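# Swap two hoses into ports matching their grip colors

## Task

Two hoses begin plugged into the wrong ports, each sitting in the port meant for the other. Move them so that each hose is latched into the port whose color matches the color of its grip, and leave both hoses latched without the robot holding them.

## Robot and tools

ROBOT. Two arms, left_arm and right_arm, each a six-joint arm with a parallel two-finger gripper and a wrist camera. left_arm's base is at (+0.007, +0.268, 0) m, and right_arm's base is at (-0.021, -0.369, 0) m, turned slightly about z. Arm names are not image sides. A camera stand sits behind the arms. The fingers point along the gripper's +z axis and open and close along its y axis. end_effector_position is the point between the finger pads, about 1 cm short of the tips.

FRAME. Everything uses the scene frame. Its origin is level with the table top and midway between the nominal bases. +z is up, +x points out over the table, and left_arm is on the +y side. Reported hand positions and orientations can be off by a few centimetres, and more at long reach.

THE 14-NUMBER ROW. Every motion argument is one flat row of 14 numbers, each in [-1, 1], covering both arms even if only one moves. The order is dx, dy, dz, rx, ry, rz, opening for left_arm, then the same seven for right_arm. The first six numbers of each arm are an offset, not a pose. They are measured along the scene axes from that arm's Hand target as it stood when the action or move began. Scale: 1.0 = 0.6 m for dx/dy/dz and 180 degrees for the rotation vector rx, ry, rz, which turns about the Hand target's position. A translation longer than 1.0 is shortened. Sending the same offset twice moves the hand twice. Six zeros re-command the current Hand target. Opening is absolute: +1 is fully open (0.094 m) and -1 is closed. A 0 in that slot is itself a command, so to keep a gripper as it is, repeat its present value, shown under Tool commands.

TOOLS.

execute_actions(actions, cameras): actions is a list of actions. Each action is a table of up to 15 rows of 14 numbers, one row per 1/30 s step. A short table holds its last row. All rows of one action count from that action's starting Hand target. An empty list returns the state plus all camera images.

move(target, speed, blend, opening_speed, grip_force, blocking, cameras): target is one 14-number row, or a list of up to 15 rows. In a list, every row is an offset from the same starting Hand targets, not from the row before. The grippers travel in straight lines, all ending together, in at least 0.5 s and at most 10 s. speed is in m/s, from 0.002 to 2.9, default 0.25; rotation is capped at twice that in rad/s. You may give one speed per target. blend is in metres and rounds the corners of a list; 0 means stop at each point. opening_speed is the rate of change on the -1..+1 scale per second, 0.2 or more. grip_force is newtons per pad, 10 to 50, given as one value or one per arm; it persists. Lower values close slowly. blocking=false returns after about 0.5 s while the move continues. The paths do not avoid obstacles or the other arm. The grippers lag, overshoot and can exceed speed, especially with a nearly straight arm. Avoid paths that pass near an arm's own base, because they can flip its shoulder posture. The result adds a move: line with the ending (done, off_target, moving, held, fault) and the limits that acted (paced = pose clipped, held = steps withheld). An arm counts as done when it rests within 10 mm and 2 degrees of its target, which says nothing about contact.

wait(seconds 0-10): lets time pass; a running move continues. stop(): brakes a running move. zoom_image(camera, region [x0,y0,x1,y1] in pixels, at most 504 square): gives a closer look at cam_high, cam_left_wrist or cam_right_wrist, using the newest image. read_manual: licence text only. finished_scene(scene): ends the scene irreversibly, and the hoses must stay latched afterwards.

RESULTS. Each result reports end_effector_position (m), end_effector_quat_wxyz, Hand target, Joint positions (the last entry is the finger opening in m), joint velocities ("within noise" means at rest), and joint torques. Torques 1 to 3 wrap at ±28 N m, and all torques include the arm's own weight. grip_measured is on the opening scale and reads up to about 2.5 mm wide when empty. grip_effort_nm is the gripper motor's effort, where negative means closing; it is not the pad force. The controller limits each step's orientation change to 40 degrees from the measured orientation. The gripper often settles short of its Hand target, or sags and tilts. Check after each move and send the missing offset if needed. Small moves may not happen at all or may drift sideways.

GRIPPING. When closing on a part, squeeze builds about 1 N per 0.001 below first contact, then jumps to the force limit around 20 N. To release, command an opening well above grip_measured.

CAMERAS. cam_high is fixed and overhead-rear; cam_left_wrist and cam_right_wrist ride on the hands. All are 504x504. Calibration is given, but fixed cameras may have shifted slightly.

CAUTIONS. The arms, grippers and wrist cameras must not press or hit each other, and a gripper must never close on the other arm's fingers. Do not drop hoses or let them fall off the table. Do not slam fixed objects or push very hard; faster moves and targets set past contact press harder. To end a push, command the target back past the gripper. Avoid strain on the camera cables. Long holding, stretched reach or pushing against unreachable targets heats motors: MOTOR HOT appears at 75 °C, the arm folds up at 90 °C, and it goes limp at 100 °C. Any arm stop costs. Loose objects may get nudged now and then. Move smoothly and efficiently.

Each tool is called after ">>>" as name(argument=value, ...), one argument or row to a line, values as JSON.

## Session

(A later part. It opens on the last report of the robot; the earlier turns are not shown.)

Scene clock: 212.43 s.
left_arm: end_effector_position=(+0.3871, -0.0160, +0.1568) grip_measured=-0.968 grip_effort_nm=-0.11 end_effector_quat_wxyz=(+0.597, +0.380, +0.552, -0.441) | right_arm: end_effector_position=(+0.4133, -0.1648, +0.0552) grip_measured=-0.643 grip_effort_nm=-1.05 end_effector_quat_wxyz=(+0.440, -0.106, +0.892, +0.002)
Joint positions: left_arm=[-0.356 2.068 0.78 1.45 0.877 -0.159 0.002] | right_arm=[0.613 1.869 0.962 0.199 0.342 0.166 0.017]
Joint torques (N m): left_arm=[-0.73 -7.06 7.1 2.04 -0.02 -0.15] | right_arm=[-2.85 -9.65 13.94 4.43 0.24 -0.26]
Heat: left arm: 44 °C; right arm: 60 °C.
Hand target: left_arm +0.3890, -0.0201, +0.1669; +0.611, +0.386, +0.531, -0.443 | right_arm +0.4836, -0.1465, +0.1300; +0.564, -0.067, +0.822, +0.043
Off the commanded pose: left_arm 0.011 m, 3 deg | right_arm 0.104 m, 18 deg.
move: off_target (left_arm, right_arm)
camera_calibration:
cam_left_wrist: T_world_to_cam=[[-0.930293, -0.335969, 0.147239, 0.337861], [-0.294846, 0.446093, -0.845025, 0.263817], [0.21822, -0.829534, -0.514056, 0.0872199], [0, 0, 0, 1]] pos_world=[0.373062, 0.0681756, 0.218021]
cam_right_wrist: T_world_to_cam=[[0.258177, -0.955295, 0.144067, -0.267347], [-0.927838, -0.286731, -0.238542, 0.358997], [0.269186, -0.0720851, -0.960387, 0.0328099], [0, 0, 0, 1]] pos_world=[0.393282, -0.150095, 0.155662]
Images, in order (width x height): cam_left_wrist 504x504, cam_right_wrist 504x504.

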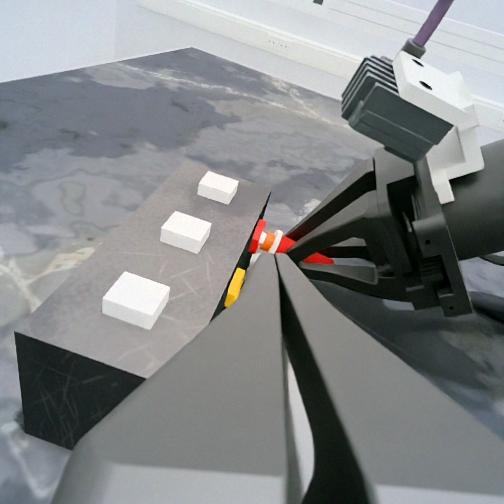

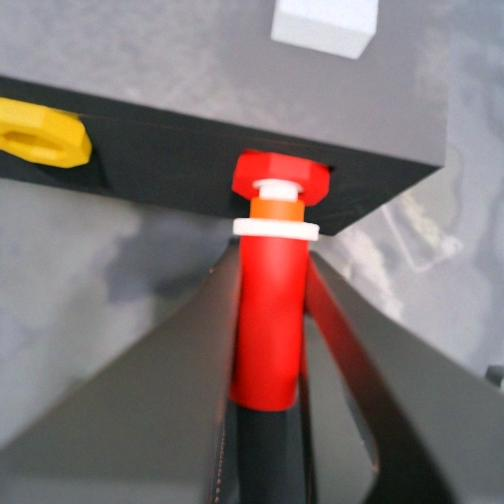

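>>> move(
  target=[0, 0, 0, 0, 0, 0, -0.97, 0.01, 0.0015, 0.05, 0.0, 0.0, 0, -0.8],
  speed=0.03,
  cameras=["cam_left_wrist"],
)

>>> zoom_image(
  camera="cam_left_wrist",
  region=[210, 180, 370, 300],
)

Scene clock: 214.20 s.
left_arm: end_effector_position=(+0.3871, -0.0160, +0.1568) grip_measured=-0.968 grip_effort_nm=-0.11 end_effector_quat_wxyz=(+0.597, +0.380, +0.552, -0.441) | right_arm: end_effector_position=(+0.4136, -0.1656, +0.0580) grip_measured=-0.643 grip_effort_nm=-1.04 end_effector_quat_wxyz=(+0.415, -0.122, +0.902, -0.001)
Joint positions: left_arm=[-0.356 2.068 0.78 1.45 0.877 -0.159 0.002] | right_arm=[0.601 1.862 1.017 0.084 0.312 0.146 0.017]
Joint torques (N m): left_arm=[-0.73 -7.06 7.13 2.04 -0.02 -0.15] | right_arm=[-2.3 -13.89 14.75 4.38 0.47 -0.04]
Heat: left arm: 44 °C; right arm: 61 °C.
Hand target: left_arm +0.3890, -0.0201, +0.1669; +0.611, +0.386, +0.531, -0.443 | right_arm +0.4895, -0.1456, +0.1600; +0.564, -0.067, +0.822, +0.043
Off the commanded pose: left_arm 0.011 m, 3 deg | right_arm 0.129 m, 21 deg.
move: off_target (left_arm, right_arm)
camera_calibration:
cam_left_wrist: T_world_to_cam=[[-0.930293, -0.335969, 0.147239, 0.337861], [-0.294846, 0.446093, -0.845025, 0.263817], [0.21822, -0.829534, -0.514056, 0.0872199], [0, 0, 0, 1]] pos_world=[0.373062, 0.0681756, 0.218021]
Images, in order (width x height): cam_left_wrist 504x504.

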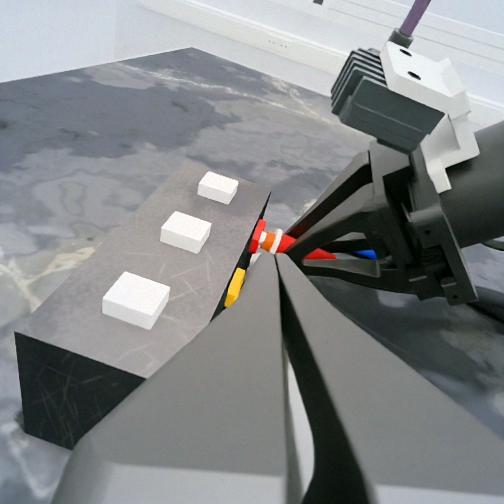

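Scaled by 3.150 from the camera's 504x504 image, which has a finer 720x720 frame.

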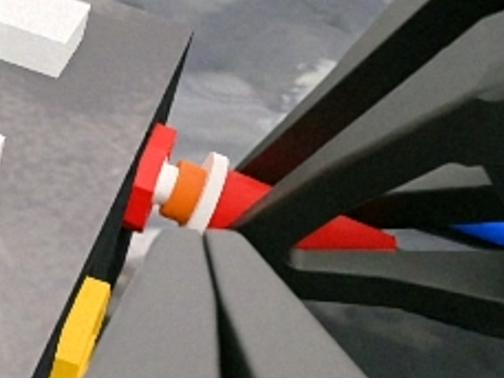

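>>> move(
  target=[0, 0, 0, 0, 0, 0, -0.97, 0.1, 0.016, 0.02, 0.0, -0.02, 0, -0.8],
  speed=0.06,
  cameras=["cam_left_wrist", "cam_right_wrist"],
)

>>> zoom_image(
  camera="cam_left_wrist",
  region=[210, 180, 370, 300],
)

Scene clock: 216.53 s.
left_arm: end_effector_position=(+0.3871, -0.0160, +0.1568) grip_measured=-0.968 grip_effort_nm=-0.12 end_effector_quat_wxyz=(+0.597, +0.380, +0.552, -0.441) | right_arm: end_effector_position=(+0.4147, -0.1667, +0.0635) grip_measured=-0.643 grip_effort_nm=-1.05 end_effector_quat_wxyz=(+0.365, -0.145, +0.919, +0.004)
Joint positions: left_arm=[-0.356 2.068 0.78 1.45 0.877 -0.159 0.002] | right_arm=[0.572 1.866 1.133 -0.122 0.238 0.118 0.017]
Joint torques (N m): left_arm=[-0.72 -7.06 7.09 2.04 -0.02 -0.15] | right_arm=[-3.28 -10.29 18.19 5.79 0.98 0.02]
Heat: left arm: 44 °C; right arm: 63 °C.
Hand target: left_arm +0.3890, -0.0201, +0.1669; +0.611, +0.386, +0.531, -0.443 | right_arm +0.5496, -0.1360, +0.1720; +0.590, -0.068, +0.804, +0.041
Off the commanded pose: left_arm 0.011 m, 3 deg | right_arm 0.176 m, 31 deg.
move: off_target (left_arm, right_arm)
camera_calibration:
cam_left_wrist: T_world_to_cam=[[-0.930293, -0.335969, 0.147239, 0.337861], [-0.294846, 0.446093, -0.845025, 0.263817], [0.21822, -0.829534, -0.514056, 0.0872199], [0, 0, 0, 1]] pos_world=[0.373062, 0.0681756, 0.218021]
cam_right_wrist: T_world_to_cam=[[0.342797, -0.928664, 0.141683, -0.301208], [-0.93161, -0.355457, -0.0758527, 0.341511], [0.120804, -0.105991, -0.987002, 0.0978588], [0, 0, 0, 1]] pos_world=[0.409587, -0.147956, 0.165168]
Images, in order (width x height): cam_left_wrist 504x504, cam_right_wrist 504x504.

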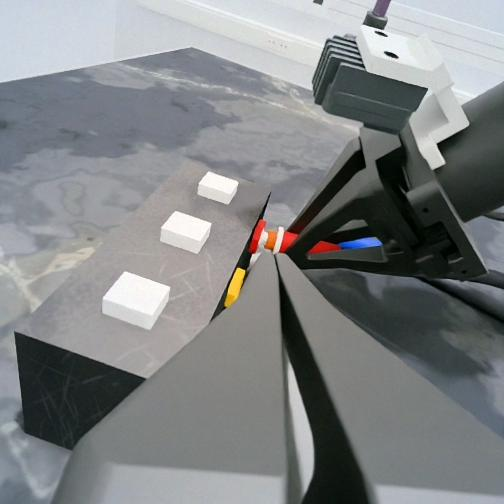

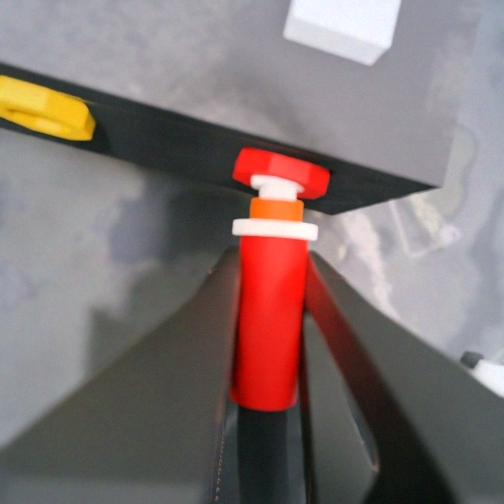

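Scaled by 3.150 from the camera's 504x504 image, which has a finer 720x720 frame.

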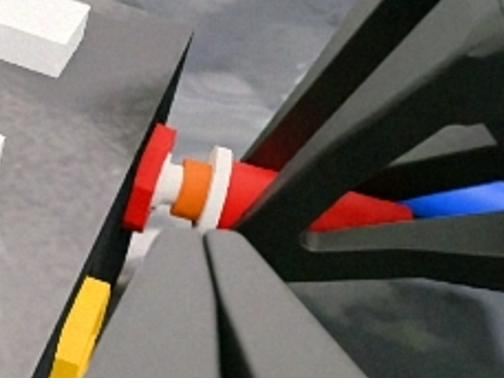

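>>> move(
  target=[0, 0, 0, 0, 0, 0, -0.97, 0.0, 0.05, -0.01, 0.0, 0.0, -0.07, -0.8],
  speed=0.06,
  cameras=["cam_left_wrist", "cam_right_wrist"],
)

>>> zoom_image(
  camera="cam_left_wrist",
  region=[210, 180, 370, 300],
)

Scene clock: 219.43 s.
left_arm: end_effector_position=(+0.3871, -0.0160, +0.1568) grip_measured=-0.968 grip_effort_nm=-0.12 end_effector_quat_wxyz=(+0.597, +0.380, +0.552, -0.441) | right_arm: end_effector_position=(+0.4127, -0.1600, +0.0672) grip_measured=-0.643 grip_effort_nm=-1.04 end_effector_quat_wxyz=(+0.355, -0.087, +0.923, -0.118)
Joint positions: left_arm=[-0.356 2.068 0.78 1.45 0.877 -0.159 0.002] | right_arm=[0.693 1.977 1.327 -0.364 0.558 0.291 0.017]
Joint torques (N m): left_arm=[-0.72 -7.04 7.12 2.04 -0.02 -0.15] | right_arm=[-2.1 -10.78 18.65 5.95 1.31 0.2]
Heat: left arm: 44 °C; right arm: 68 °C.
Hand target: left_arm +0.3890, -0.0201, +0.1669; +0.611, +0.386, +0.531, -0.443 | right_arm +0.5495, -0.1060, +0.1660; +0.591, +0.021, +0.806, -0.024
Off the commanded pose: left_arm 0.011 m, 3 deg | right_arm 0.177 m, 34 deg.
move: off_target (left_arm, right_arm)
camera_calibration:
cam_left_wrist: T_world_to_cam=[[-0.930293, -0.335969, 0.147239, 0.337861], [-0.294846, 0.446093, -0.845025, 0.263817], [0.21822, -0.829534, -0.514056, 0.0872199], [0, 0, 0, 1]] pos_world=[0.373062, 0.0681756, 0.218021]
cam_right_wrist: T_world_to_cam=[[0.154724, -0.935515, 0.317603, -0.230034], [-0.98369, -0.175728, -0.0383981, 0.390108], [0.0917336, -0.306482, -0.947446, 0.0796815], [0, 0, 0, 1]] pos_world=[0.412028, -0.122227, 0.163533]
Images, in order (width x height): cam_left_wrist 504x504, cam_right_wrist 504x504.

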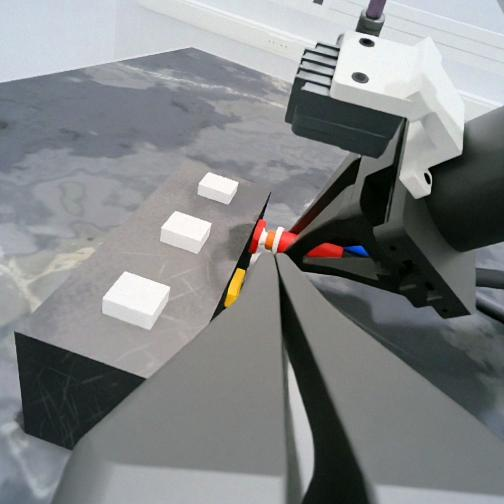

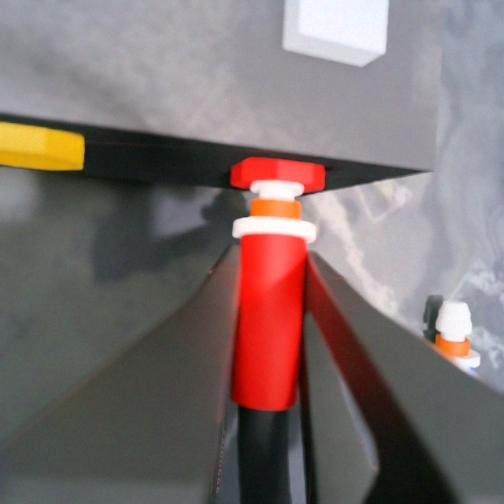

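Scaled by 3.150 from the camera's 504x504 image, which has a finer 720x720 frame.

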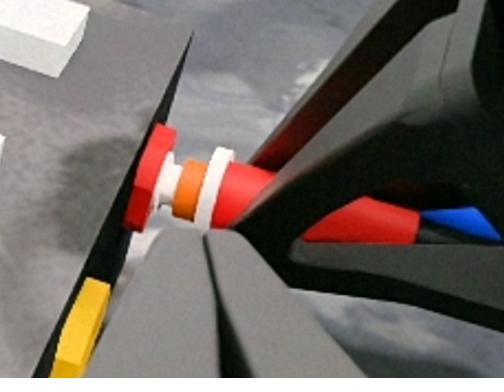

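>>> move(
  target=[0, 0, 0, 0, 0, 0, -0.97, -0.141, -0.07, -0.102, 0.0014, 0.0698, 0.0663, -0.8],
  speed=0.08,
  cameras=["cam_left_wrist", "cam_right_wrist"],
)

>>> zoom_image(
  camera="cam_left_wrist",
  region=[210, 180, 370, 300],
)

Scene clock: 222.33 s.
left_arm: end_effector_position=(+0.3871, -0.0160, +0.1568) grip_measured=-0.968 grip_effort_nm=-0.11 end_effector_quat_wxyz=(+0.597, +0.380, +0.552, -0.441) | right_arm: end_effector_position=(+0.4118, -0.1641, +0.0571) grip_measured=-0.643 grip_effort_nm=-1.05 end_effector_quat_wxyz=(+0.383, -0.099, +0.918, -0.016)
Joint positions: left_arm=[-0.356 2.068 0.78 1.45 0.877 -0.159 0.002] | right_arm=[0.618 1.885 1.107 -0.071 0.347 0.22 0.017]
Joint torques (N m): left_arm=[-0.72 -7.05 7.12 2.04 -0.02 -0.14] | right_arm=[-2.33 -10.28 8.02 4.62 0.12 -0.06]
Heat: left arm: 44 °C; right arm: 70 °C.
Hand target: left_arm +0.3890, -0.0201, +0.1669; +0.611, +0.386, +0.531, -0.443 | right_arm +0.4650, -0.1481, +0.1046; +0.498, -0.064, +0.864, +0.037
Off the commanded pose: left_arm 0.011 m, 3 deg | right_arm 0.073 m, 16 deg.
move: off_target (left_arm, right_arm)
camera_calibration:
cam_left_wrist: T_world_to_cam=[[-0.930293, -0.335969, 0.147239, 0.337861], [-0.294846, 0.446093, -0.845025, 0.263817], [0.21822, -0.829534, -0.514056, 0.0872199], [0, 0, 0, 1]] pos_world=[0.373062, 0.0681756, 0.218021]
cam_right_wrist: T_world_to_cam=[[0.242838, -0.958467, 0.149566, -0.26102], [-0.958705, -0.260652, -0.113775, 0.368191], [0.148034, -0.115761, -0.982184, 0.0790455], [0, 0, 0, 1]] pos_world=[0.404671, -0.145059, 0.158568]
Images, in order (width x height): cam_left_wrist 504x504, cam_right_wrist 504x504.

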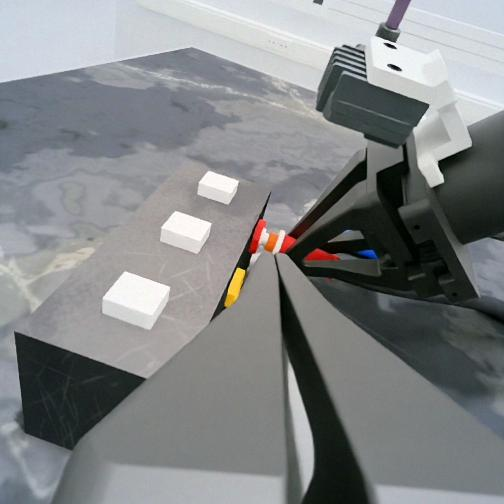

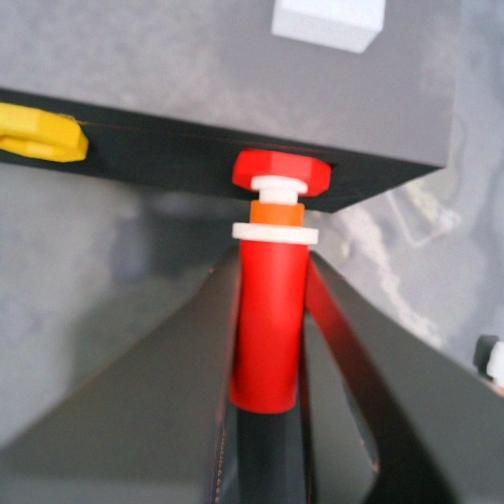

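Scaled by 3.150 from the camera's 504x504 image, which has a finer 720x720 frame.

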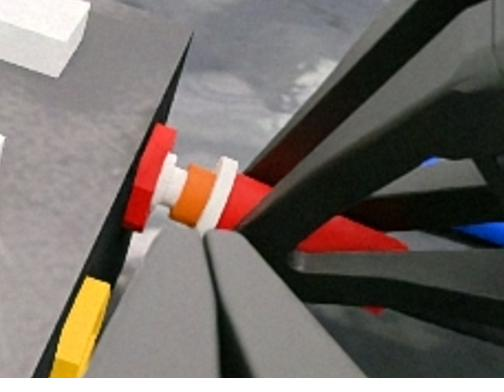

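>>> move(
  target=[
    [0, 0, 0, 0, 0, 0, -0.97, 0.0, 0.0, 0.055, 0, 0, 0, -0.8],
    [0, 0, 0, 0, 0, 0, -0.97, 0.01, 0.0, -0.04, 0, 0, 0, -0.8],
    [0, 0, 0, 0, 0, 0, -0.97, 0.01, 0.0, 0.055, 0, 0, 0, -0.8],
    [0, 0, 0, 0, 0, 0, -0.97, 0.01, 0.0, -0.02, 0, 0, 0, -0.8],
  ],
  speed=0.07,
  blend=0.005,
  cameras=["cam_left_wrist", "cam_right_wrist"],
)

>>> zoom_image(
  camera="cam_left_wrist",
  region=[210, 180, 370, 300],
)

Scene clock: 225.93 s.
left_arm: end_effector_position=(+0.3871, -0.0160, +0.1568) grip_measured=-0.968 grip_effort_nm=-0.11 end_effector_quat_wxyz=(+0.597, +0.380, +0.552, -0.441) | right_arm: end_effector_position=(+0.4138, -0.1641, +0.0557) grip_measured=-0.643 grip_effort_nm=-1.04 end_effector_quat_wxyz=(+0.383, -0.103, +0.918, -0.003)
Joint positions: left_arm=[-0.356 2.068 0.78 1.45 0.877 -0.159 0.002] | right_arm=[0.603 1.886 1.101 -0.052 0.312 0.209 0.017]
Joint torques (N m): left_arm=[-0.73 -7.05 7.13 2.04 -0.02 -0.15] | right_arm=[-1.73 -7.3 8.72 4.81 0.33 0.05]
Heat: left arm: 45 °C; right arm: 71 °C.
Hand target: left_arm +0.3890, -0.0201, +0.1669; +0.611, +0.386, +0.531, -0.443 | right_arm +0.4709, -0.1480, +0.0926; +0.498, -0.065, +0.864, +0.037
Off the commanded pose: left_arm 0.011 m, 3 deg | right_arm 0.070 m, 16 deg.
move: off_target (left_arm, right_arm)
camera_calibration:
cam_left_wrist: T_world_to_cam=[[-0.930293, -0.335969, 0.147239, 0.337861], [-0.294846, 0.446093, -0.845025, 0.263817], [0.21822, -0.829534, -0.514056, 0.0872199], [0, 0, 0, 1]] pos_world=[0.373062, 0.0681756, 0.218021]
cam_right_wrist: T_world_to_cam=[[0.259619, -0.957, 0.129417, -0.266988], [-0.954602, -0.274585, -0.115486, 0.366052], [0.146056, -0.0935591, -0.984842, 0.0819685], [0, 0, 0, 1]] pos_world=[0.406778, -0.147326, 0.157553]
Images, in order (width x height): cam_left_wrist 504x504, cam_right_wrist 504x504.

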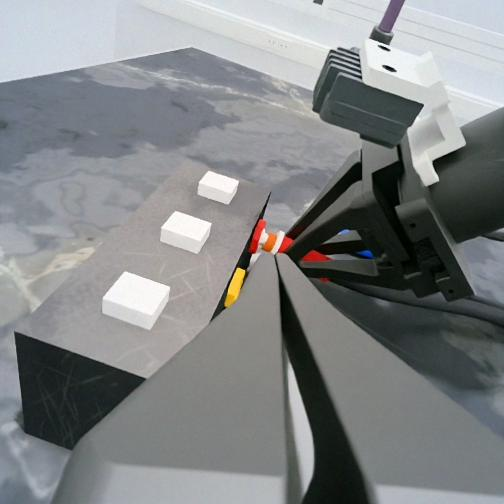

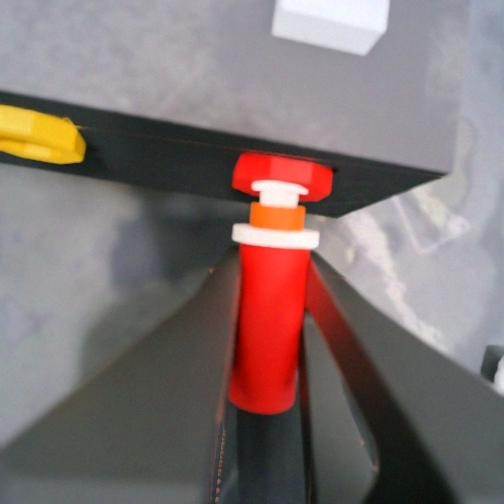

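Scaled by 3.150 from the camera's 504x504 image, which has a finer 720x720 frame.

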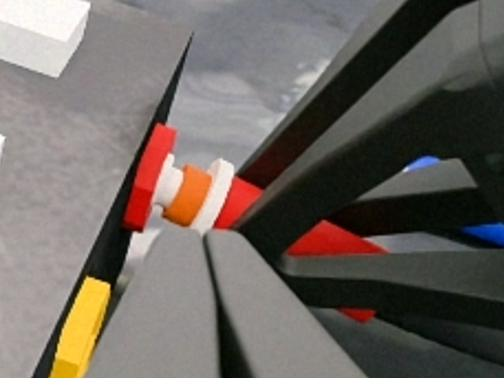

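>>> move(
  target=[
    [0, 0, 0, 0, 0, 0, -0.97, -0.21, -0.0367, 0.01, 0, 0, 0, -0.8],
    [0, 0, 0, 0, 0, 0, -0.97, -0.1915, -0.0325, -0.112, 0, 0, 0, -0.8],
    [0, 0, 0, 0, 0, 0, -0.97, -0.1915, -0.0325, -0.112, 0, 0, 0, -0.2],
  ],
  speed=[0.12, 0.06, 0.06],
  cameras=["cam_right_wrist"],
)

Scene clock: 230.23 s.
left_arm: end_effector_position=(+0.3871, -0.0160, +0.1568) grip_measured=-0.968 grip_effort_nm=-0.11 end_effector_quat_wxyz=(+0.597, +0.380, +0.552, -0.441) | right_arm: end_effector_position=(+0.3567, -0.1649, +0.0308) grip_measured=-0.202 grip_effort_nm=0.11 end_effector_quat_wxyz=(+0.499, -0.066, +0.863, +0.037)
Joint positions: left_arm=[-0.356 2.068 0.78 1.45 0.877 -0.159 0.002] | right_arm=[0.723 1.839 0.619 0.634 0.446 0.277 0.037]
Joint torques (N m): left_arm=[-0.73 -7.05 7.1 2.04 -0.02 -0.15] | right_arm=[-0.21 -6.15 3.84 2.44 0.1 0.08]
Heat: left arm: 45 °C; right arm: 69 °C.
Hand target: left_arm +0.3890, -0.0201, +0.1669; +0.611, +0.386, +0.531, -0.443 | right_arm +0.3561, -0.1674, +0.0256; +0.498, -0.065, +0.864, +0.037
Off the commanded pose: left_arm 0.011 m, 3 deg | right_arm 0.006 m, 0 deg.
move: off_target (left_arm)
camera_calibration:
cam_right_wrist: T_world_to_cam=[[0.211042, -0.975241, 0.0660801, -0.23336], [-0.898827, -0.220185, -0.378983, 0.305645], [0.38415, 0.020587, -0.923041, -0.00229224], [0, 0, 0, 1]] pos_world=[0.324851, -0.160236, 0.129139]
Images, in order (width x height): cam_right_wrist 504x504.

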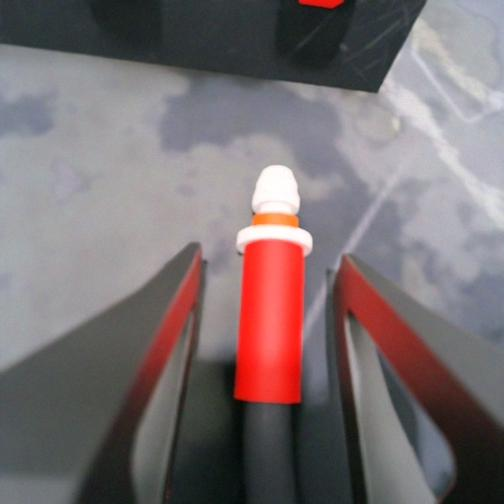

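>>> move(
  target=[
    [0, 0, 0, 0, 0, 0, -0.97, 0.0, 0.0, -0.018, 0, 0, 0, -0.2],
    [0, 0, 0, 0, 0, 0, -0.97, 0.0, 0.0, -0.018, 0, 0, 0, -0.8],
  ],
  speed=0.05,
  opening_speed=0.8,
  cameras=["cam_right_wrist"],
)

Scene clock: 232.23 s.
left_arm: end_effector_position=(+0.3871, -0.0160, +0.1568) grip_measured=-0.968 grip_effort_nm=-0.11 end_effector_quat_wxyz=(+0.597, +0.380, +0.552, -0.441) | right_arm: end_effector_position=(+0.3579, -0.1639, +0.0221) grip_measured=-0.643 grip_effort_nm=-1.04 end_effector_quat_wxyz=(+0.502, -0.065, +0.861, +0.039)
Joint positions: left_arm=[-0.356 2.068 0.78 1.45 0.877 -0.159 0.002] | right_arm=[0.723 1.884 0.612 0.695 0.446 0.277 0.017]
Joint torques (N m): left_arm=[-0.75 -7.06 7.1 2.04 -0.02 -0.15] | right_arm=[-0.13 -6.24 3.52 2.35 0.12 0.08]
Heat: left arm: 45 °C; right arm: 67 °C.
Hand target: left_arm +0.3890, -0.0201, +0.1669; +0.611, +0.386, +0.531, -0.443 | right_arm +0.3560, -0.1674, +0.0147; +0.498, -0.065, +0.864, +0.037
Off the commanded pose: left_arm 0.011 m, 3 deg | right_arm 0.008 m, 1 deg.
move: off_target (left_arm)
camera_calibration:
cam_right_wrist: T_world_to_cam=[[0.210554, -0.9756, 0.0622194, -0.231916], [-0.896226, -0.21806, -0.3863, 0.303194], [0.390442, 0.0255745, -0.920272, -0.0122947], [0, 0, 0, 1]] pos_world=[0.325362, -0.159828, 0.120239]
Images, in order (width x height): cam_right_wrist 504x504.

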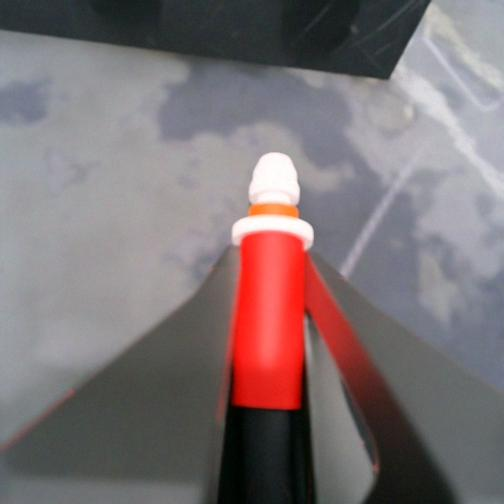

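>>> move(
  target=[
    [0, 0, 0, 0, 0, 0, -0.97, -0.017, -0.003, 0.083, 0.002, -0.011, -0.005, -0.8],
    [0, 0, 0, 0, 0, 0, -0.97, -0.03, -0.006, 0.117, 0.002, -0.011, -0.005, -0.8],
    [0, 0, 0, 0, 0, 0, -0.97, 0.068, 0.013, 0.0987, 0.002, -0.011, -0.005, -0.8],
  ],
  speed=[0.1, 0.1, 0.05],
  blend=[0.01, 0, 0],
  cameras=["cam_right_wrist", "cam_left_wrist"],
)

>>> zoom_image(
  camera="cam_left_wrist",
  region=[210, 180, 370, 300],
)

>>> zoom_image(
  camera="cam_right_wrist",
  region=[200, 20, 370, 240],
)

Scene clock: 235.53 s.
left_arm: end_effector_position=(+0.3871, -0.0160, +0.1568) grip_measured=-0.968 grip_effort_nm=-0.11 end_effector_quat_wxyz=(+0.597, +0.380, +0.552, -0.441) | right_arm: end_effector_position=(+0.3841, -0.1674, +0.0618) grip_measured=-0.643 grip_effort_nm=-1.04 end_effector_quat_wxyz=(+0.496, -0.060, +0.866, +0.024)
Joint positions: left_arm=[-0.356 2.068 0.78 1.45 0.877 -0.159 0.002] | right_arm=[0.675 1.79 0.756 0.442 0.431 0.252 0.017]
Joint torques (N m): left_arm=[-0.75 -7.05 7.13 2.03 -0.02 -0.15] | right_arm=[-0.14 -6.57 8.83 2.47 0.08 0]
Heat: left arm: 45 °C; right arm: 65 °C.
Hand target: left_arm +0.3890, -0.0201, +0.1669; +0.611, +0.386, +0.531, -0.443 | right_arm +0.3969, -0.1597, +0.0740; +0.514, -0.057, +0.855, +0.035
Off the commanded pose: left_arm 0.011 m, 3 deg | right_arm 0.019 m, 3 deg.
move: off_target (left_arm, right_arm)
camera_calibration:
cam_left_wrist: T_world_to_cam=[[-0.930293, -0.335969, 0.147239, 0.337861], [-0.294846, 0.446093, -0.845025, 0.263817], [0.21822, -0.829534, -0.514056, 0.0872199], [0, 0, 0, 1]] pos_world=[0.373062, 0.0681756, 0.218021]
cam_right_wrist: T_world_to_cam=[[0.189163, -0.978479, 0.0824427, -0.236718], [-0.906396, -0.206288, -0.368636, 0.346013], [0.377709, -0.00499329, -0.925911, 0.0142319], [0, 0, 0, 1]] pos_world=[0.353027, -0.160175, 0.160246]
Images, in order (width x height): cam_left_wrist 504x504, cam_right_wrist 504x504.

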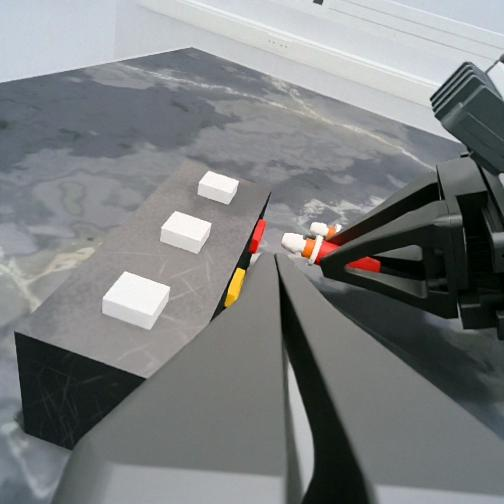

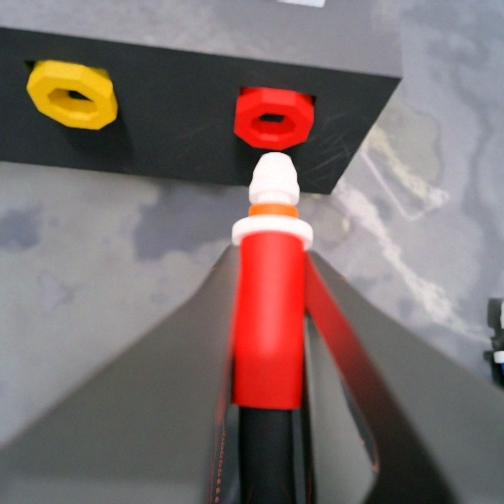

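Scaled by 3.150 from the camera's 504x504 image, which has a finer 720x720 frame.

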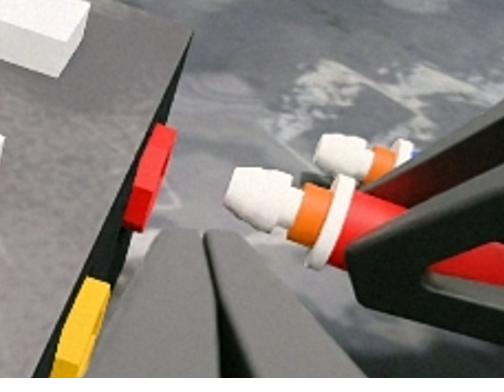

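Scaled by 2.291 from the camera's 504x504 image, which has a finer 720x720 frame.

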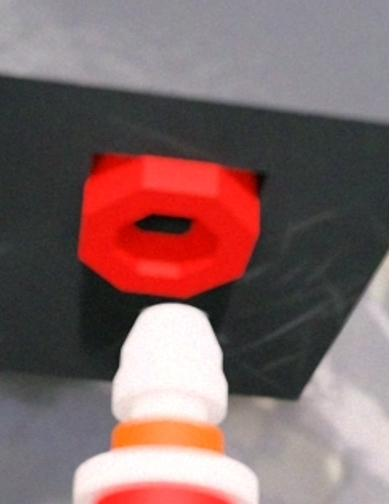

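>>> move(
  target=[
    [0, 0, 0, 0, 0, 0, -0.97, -0.06, -0.01, 0.01, -0.0022, 0.0165, 0.0195, -0.8],
    [0, 0, 0, 0, 0, 0, -0.97, 0.006, 0.001, 0.0, -0.0022, 0.0165, 0.0195, -0.8],
  ],
  speed=[0.1, 0.05],
  cameras=["cam_right_wrist", "cam_left_wrist"],
)

>>> zoom_image(
  camera="cam_left_wrist",
  region=[210, 180, 370, 300],
)

>>> zoom_image(
  camera="cam_right_wrist",
  region=[200, 20, 370, 240],
)

Scene clock: 238.20 s.
left_arm: end_effector_position=(+0.3871, -0.0160, +0.1568) grip_measured=-0.968 grip_effort_nm=-0.11 end_effector_quat_wxyz=(+0.597, +0.380, +0.552, -0.441) | right_arm: end_effector_position=(+0.3875, -0.1665, +0.0619) grip_measured=-0.643 grip_effort_nm=-1.05 end_effector_quat_wxyz=(+0.472, -0.086, +0.876, +0.039)
Joint positions: left_arm=[-0.356 2.068 0.78 1.45 0.877 -0.159 0.002] | right_arm=[0.638 1.775 0.79 0.362 0.336 0.219 0.017]
Joint torques (N m): left_arm=[-0.73 -7.06 7.1 2.04 -0.02 -0.15] | right_arm=[-0.14 -6.74 9.05 2.42 0.05 -0.02]
Heat: left arm: 45 °C; right arm: 64 °C.
Hand target: left_arm +0.3890, -0.0201, +0.1669; +0.611, +0.386, +0.531, -0.443 | right_arm +0.4005, -0.1592, +0.0740; +0.490, -0.084, +0.866, +0.049
Off the commanded pose: left_arm 0.011 m, 3 deg | right_arm 0.019 m, 3 deg.
move: off_target (left_arm, right_arm)
camera_calibration:
cam_left_wrist: T_world_to_cam=[[-0.930293, -0.335969, 0.147239, 0.337861], [-0.294846, 0.446093, -0.845025, 0.263817], [0.21822, -0.829534, -0.514056, 0.0872199], [0, 0, 0, 1]] pos_world=[0.373062, 0.0681756, 0.218021]
cam_right_wrist: T_world_to_cam=[[0.250332, -0.965459, 0.0722653, -0.257406], [-0.910575, -0.260144, -0.321213, 0.339017], [0.328918, 0.014607, -0.944246, 0.0363544], [0, 0, 0, 1]] pos_world=[0.361179, -0.160853, 0.161826]
Images, in order (width x height): cam_left_wrist 504x504, cam_right_wrist 504x504.

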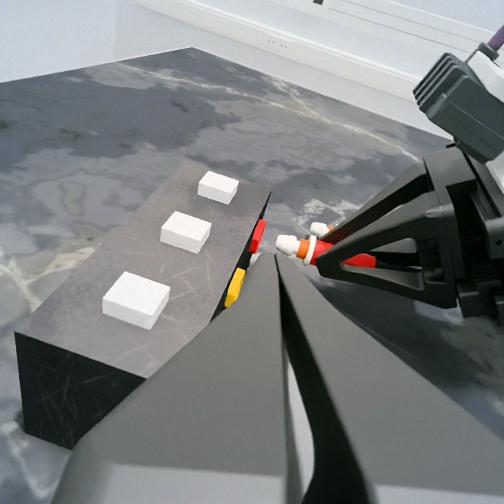

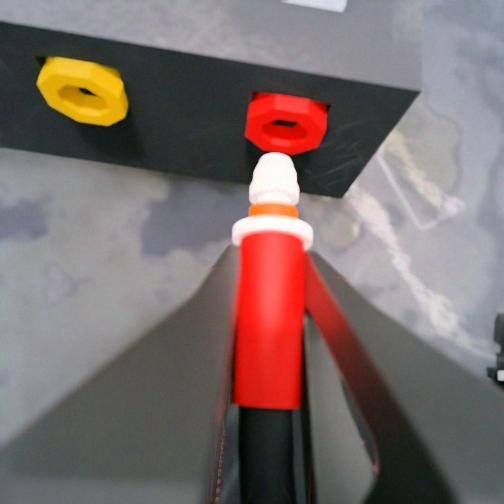

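Scaled by 3.150 from the camera's 504x504 image, which has a finer 720x720 frame.

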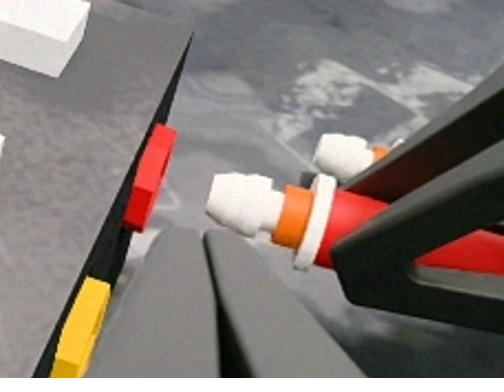

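Scaled by 2.291 from the camera's 504x504 image, which has a finer 720x720 frame.

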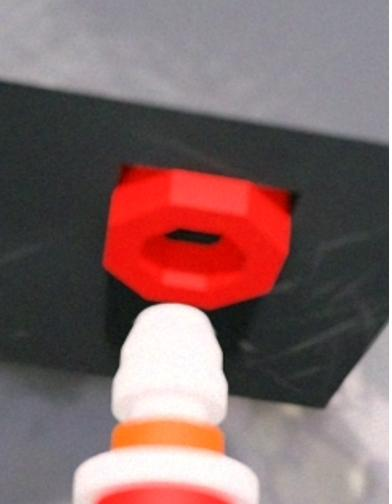

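>>> move(
  target=[
    [0, 0, 0, 0, 0, 0, -0.97, -0.06, -0.01, 0.01, 0, 0, -0.0105, -0.8],
    [0, 0, 0, 0, 0, 0, -0.97, 0.004, 0.0005, 0.001, 0, 0, -0.0105, -0.8],
  ],
  speed=[0.1, 0.05],
  cameras=["cam_right_wrist", "cam_left_wrist"],
)

>>> zoom_image(
  camera="cam_left_wrist",
  region=[210, 180, 370, 300],
)

>>> zoom_image(
  camera="cam_right_wrist",
  region=[200, 20, 370, 240],
)

Scene clock: 240.60 s.
left_arm: end_effector_position=(+0.3871, -0.0160, +0.1568) grip_measured=-0.968 grip_effort_nm=-0.12 end_effector_quat_wxyz=(+0.597, +0.380, +0.552, -0.441) | right_arm: end_effector_position=(+0.3903, -0.1659, +0.0632) grip_measured=-0.643 grip_effort_nm=-1.05 end_effector_quat_wxyz=(+0.474, -0.071, +0.877, +0.032)
Joint positions: left_arm=[-0.356 2.068 0.78 1.45 0.877 -0.159 0.002] | right_arm=[0.648 1.787 0.811 0.347 0.372 0.244 0.017]
Joint torques (N m): left_arm=[-0.72 -7.06 7.09 2.04 -0.02 -0.15] | right_arm=[-0.13 -6.8 9.11 2.37 0.07 -0.03]
Heat: left arm: 45 °C; right arm: 63 °C.
Hand target: left_arm +0.3890, -0.0201, +0.1669; +0.611, +0.386, +0.531, -0.443 | right_arm +0.4029, -0.1588, +0.0746; +0.491, -0.070, +0.868, +0.041
Off the commanded pose: left_arm 0.011 m, 3 deg | right_arm 0.018 m, 2 deg.
move: off_target (left_arm, right_arm)
camera_calibration:
cam_left_wrist: T_world_to_cam=[[-0.930293, -0.335969, 0.147239, 0.337861], [-0.294846, 0.446093, -0.845025, 0.263817], [0.21822, -0.829534, -0.514056, 0.0872199], [0, 0, 0, 1]] pos_world=[0.373062, 0.0681756, 0.218021]
cam_right_wrist: T_world_to_cam=[[0.218983, -0.972995, 0.0729844, -0.246738], [-0.917247, -0.230788, -0.324646, 0.34988], [0.332723, 0.00414736, -0.943016, 0.0333313], [0, 0, 0, 1]] pos_world=[0.363867, -0.159465, 0.163027]
Images, in order (width x height): cam_left_wrist 504x504, cam_right_wrist 504x504.

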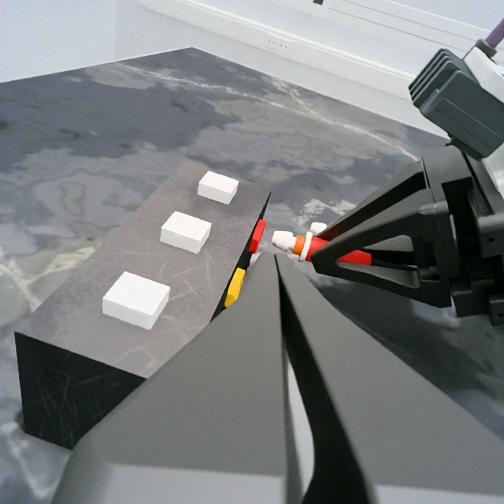

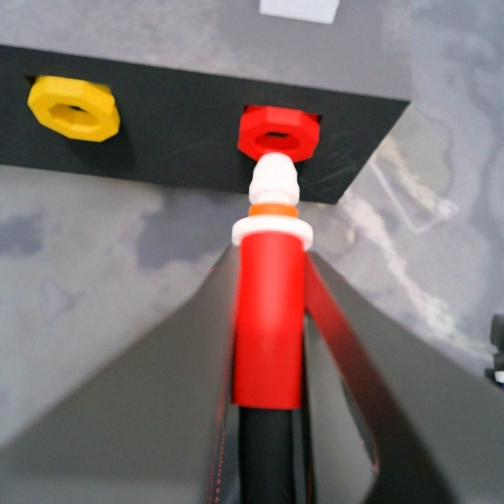

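Scaled by 3.150 from the camera's 504x504 image, which has a finer 720x720 frame.

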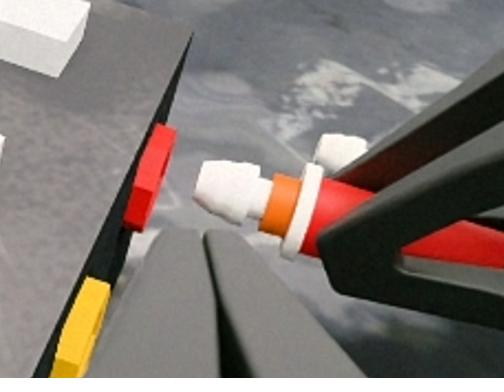

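Scaled by 2.291 from the camera's 504x504 image, which has a finer 720x720 frame.

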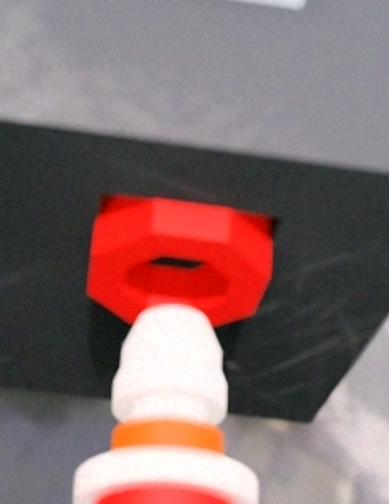

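>>> move(
  target=[
    [0, 0, 0, 0, 0, 0, -0.97, 0.012, 0.0022, -0.003, 0, 0, 0, -0.8],
    [0, 0, 0, 0, 0, 0, -0.97, 0.115, 0.0223, 0.036, 0.0033, -0.022, -0.008, -0.8],
  ],
  speed=[0.06, 0.12],
  blend=[0.004, 0],
  cameras=["cam_right_wrist", "cam_left_wrist"],
)

>>> zoom_image(
  camera="cam_left_wrist",
  region=[210, 180, 370, 300],
)

>>> zoom_image(
  camera="cam_right_wrist",
  region=[200, 20, 370, 240],
)

Scene clock: 242.23 s.
left_arm: end_effector_position=(+0.3871, -0.0160, +0.1568) grip_measured=-0.968 grip_effort_nm=-0.11 end_effector_quat_wxyz=(+0.597, +0.380, +0.552, -0.441) | right_arm: end_effector_position=(+0.4137, -0.1635, +0.0547) grip_measured=-0.643 grip_effort_nm=-1.05 end_effector_quat_wxyz=(+0.436, -0.088, +0.895, -0.001)
Joint positions: left_arm=[-0.356 2.068 0.78 1.45 0.877 -0.159 0.002] | right_arm=[0.624 1.879 0.984 0.169 0.369 0.21 0.017]
Joint torques (N m): left_arm=[-0.73 -7.08 7.12 2.04 -0.02 -0.15] | right_arm=[-2.51 -5.71 13.67 3.97 0.06 -0.1]
Heat: left arm: 45 °C; right arm: 63 °C.
Hand target: left_arm +0.3890, -0.0201, +0.1669; +0.611, +0.386, +0.531, -0.443 | right_arm +0.4718, -0.1454, +0.0961; +0.521, -0.058, +0.851, +0.036
Off the commanded pose: left_arm 0.011 m, 3 deg | right_arm 0.074 m, 12 deg.
move: off_target (left_arm, right_arm)
camera_calibration:
cam_left_wrist: T_world_to_cam=[[-0.930293, -0.335969, 0.147239, 0.337861], [-0.294846, 0.446093, -0.845025, 0.263817], [0.21822, -0.829534, -0.514056, 0.0872199], [0, 0, 0, 1]] pos_world=[0.373062, 0.0681756, 0.218021]
cam_right_wrist: T_world_to_cam=[[0.224572, -0.965474, 0.13201, -0.253223], [-0.939834, -0.250387, -0.232418, 0.370263], [0.257447, -0.0718733, -0.963616, 0.0373268], [0, 0, 0, 1]] pos_world=[0.395243, -0.149089, 0.155452]
Images, in order (width x height): cam_left_wrist 504x504, cam_right_wrist 504x504.

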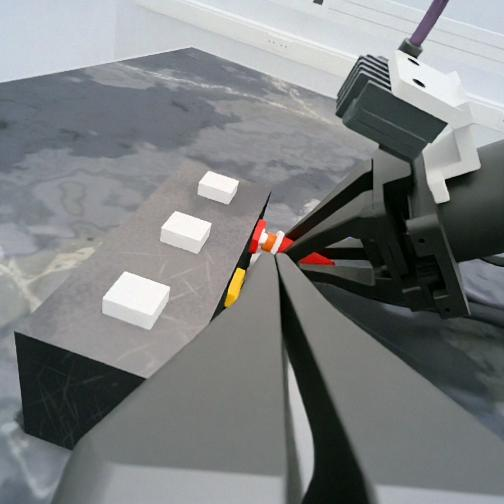

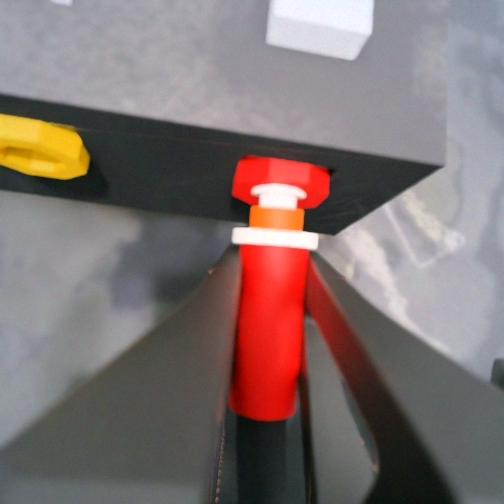

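Scaled by 3.150 from the camera's 504x504 image, which has a finer 720x720 frame.

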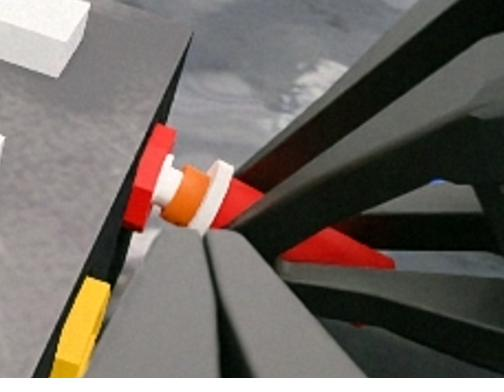

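Scaled by 2.291 from the camera's 504x504 image, which has a finer 720x720 frame.

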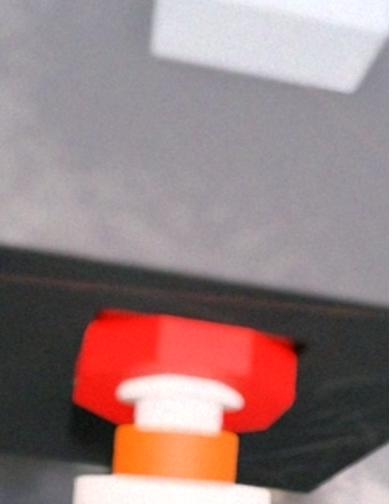

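>>> move(
  target=[0, 0, 0, 0, 0, 0, -0.97, 0.015, 0.004, 0.11, 0.004, -0.025, -0.008, -0.8],
  speed=0.06,
  cameras=["cam_right_wrist", "cam_left_wrist"],
)

>>> zoom_image(
  camera="cam_left_wrist",
  region=[210, 180, 370, 300],
)

Scene clock: 243.87 s.
left_arm: end_effector_position=(+0.3871, -0.0160, +0.1568) grip_measured=-0.968 grip_effort_nm=-0.11 end_effector_quat_wxyz=(+0.597, +0.380, +0.552, -0.441) | right_arm: end_effector_position=(+0.4136, -0.1640, +0.0581) grip_measured=-0.643 grip_effort_nm=-1.05 end_effector_quat_wxyz=(+0.413, -0.099, +0.905, -0.016)
Joint positions: left_arm=[-0.356 2.068 0.78 1.45 0.877 -0.159 0.002] | right_arm=[0.624 1.877 1.048 0.046 0.37 0.199 0.017]
Joint torques (N m): left_arm=[-0.73 -7.06 7.1 2.04 -0.02 -0.15] | right_arm=[-1.65 -15.36 14.3 4.03 0.54 -0.03]
Heat: left arm: 45 °C; right arm: 64 °C.
Hand target: left_arm +0.3890, -0.0201, +0.1669; +0.611, +0.386, +0.531, -0.443 | right_arm +0.4809, -0.1430, +0.1620; +0.555, -0.045, +0.830, +0.033
Off the commanded pose: left_arm 0.011 m, 3 deg | right_arm 0.126 m, 20 deg.
move: off_target (left_arm, right_arm)
camera_calibration:
cam_left_wrist: T_world_to_cam=[[-0.930293, -0.335969, 0.147239, 0.337861], [-0.294846, 0.446093, -0.845025, 0.263817], [0.21822, -0.829534, -0.514056, 0.0872199], [0, 0, 0, 1]] pos_world=[0.373062, 0.0681756, 0.218021]
cam_right_wrist: T_world_to_cam=[[0.237438, -0.958072, 0.160378, -0.259888], [-0.948078, -0.264518, -0.176572, 0.36868], [0.211592, -0.110127, -0.971134, 0.0537442], [0, 0, 0, 1]] pos_world=[0.399873, -0.14555, 0.158972]
Images, in order (width x height): cam_left_wrist 504x504, cam_right_wrist 504x504.

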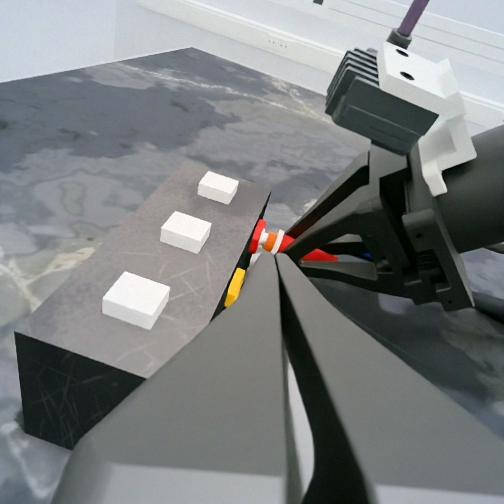

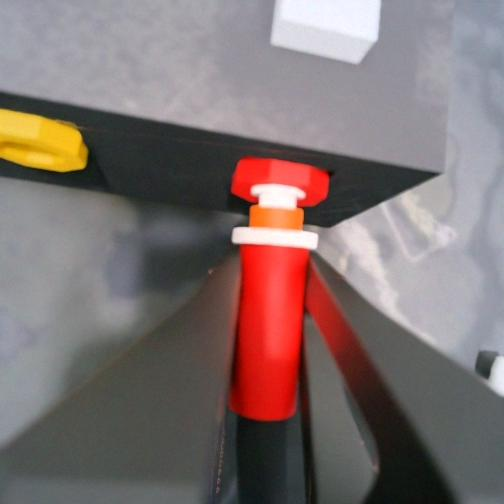

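Scaled by 3.150 from the camera's 504x504 image, which has a finer 720x720 frame.

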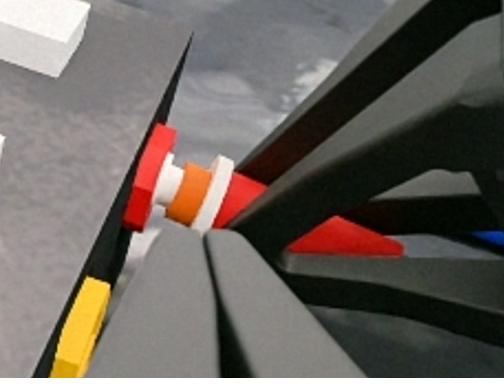

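>>> execute_actions(
  actions=[],
)

>>> zoom_image(
  camera="cam_left_wrist",
  region=[210, 180, 370, 300],
)

Scene clock: 244.73 s.
left_arm: end_effector_position=(+0.3871, -0.0160, +0.1568) grip_measured=-0.968 grip_effort_nm=-0.11 end_effector_quat_wxyz=(+0.597, +0.380, +0.552, -0.441) | right_arm: end_effector_position=(+0.4136, -0.1640, +0.0581) grip_measured=-0.643 grip_effort_nm=-1.05 end_effector_quat_wxyz=(+0.413, -0.099, +0.905, -0.016)
Joint positions: left_arm=[-0.356 2.068 0.78 1.45 0.877 -0.159 0.002] | right_arm=[0.624 1.877 1.048 0.046 0.37 0.199 0.017]
Joint velocities: within noise
Joint torques (N m): left_arm=[-0.72 -7.06 7.12 2.04 -0.02 -0.15] | right_arm=[-1.58 -15.39 14.3 4.03 0.56 -0.03]
Heat: left arm: 45 °C; right arm: 65 °C.
Hand target: left_arm +0.3890, -0.0201, +0.1669; +0.611, +0.386, +0.531, -0.443 | right_arm +0.4809, -0.1430, +0.1620; +0.555, -0.045, +0.830, +0.033
Tool commands: left_gripper/opening=-0.97 right_gripper/opening=-0.8
Off the commanded pose: left_arm 0.011 m, 3 deg | right_arm 0.126 m, 20 deg.
camera_calibration:
cam_left_wrist: T_world_to_cam=[[-0.930293, -0.335969, 0.147239, 0.337861], [-0.294846, 0.446093, -0.845025, 0.263817], [0.21822, -0.829534, -0.514056, 0.0872199], [0, 0, 0, 1]] pos_world=[0.373062, 0.0681756, 0.218021]
cam_right_wrist: T_world_to_cam=[[0.237438, -0.958072, 0.160378, -0.259888], [-0.948078, -0.264518, -0.176572, 0.36868], [0.211592, -0.110127, -0.971134, 0.0537442], [0, 0, 0, 1]] pos_world=[0.399873, -0.14555, 0.158972]

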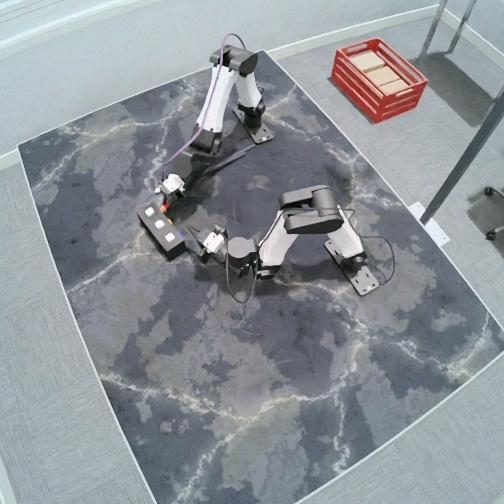

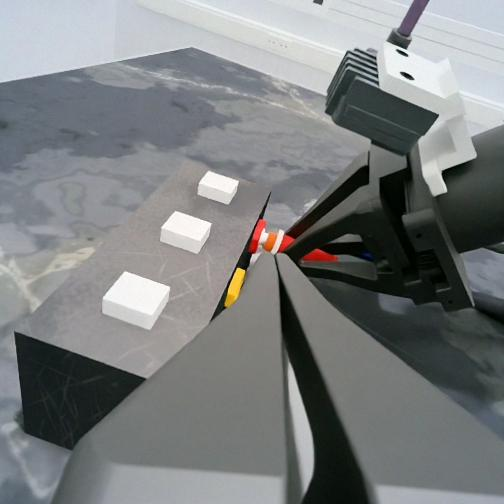

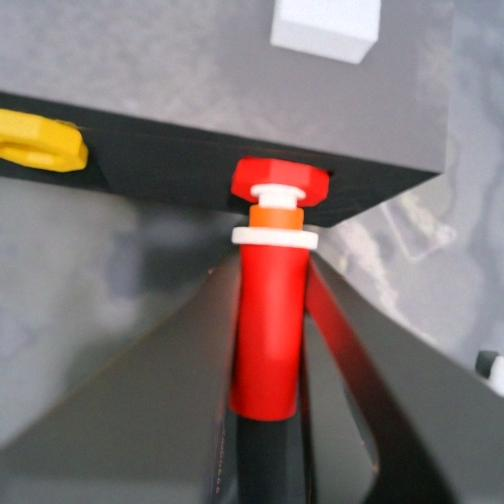

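Scaled by 3.150 from the camera's 504x504 image, which has a finer 720x720 frame.

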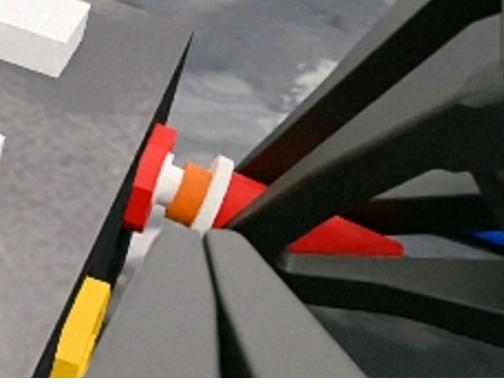

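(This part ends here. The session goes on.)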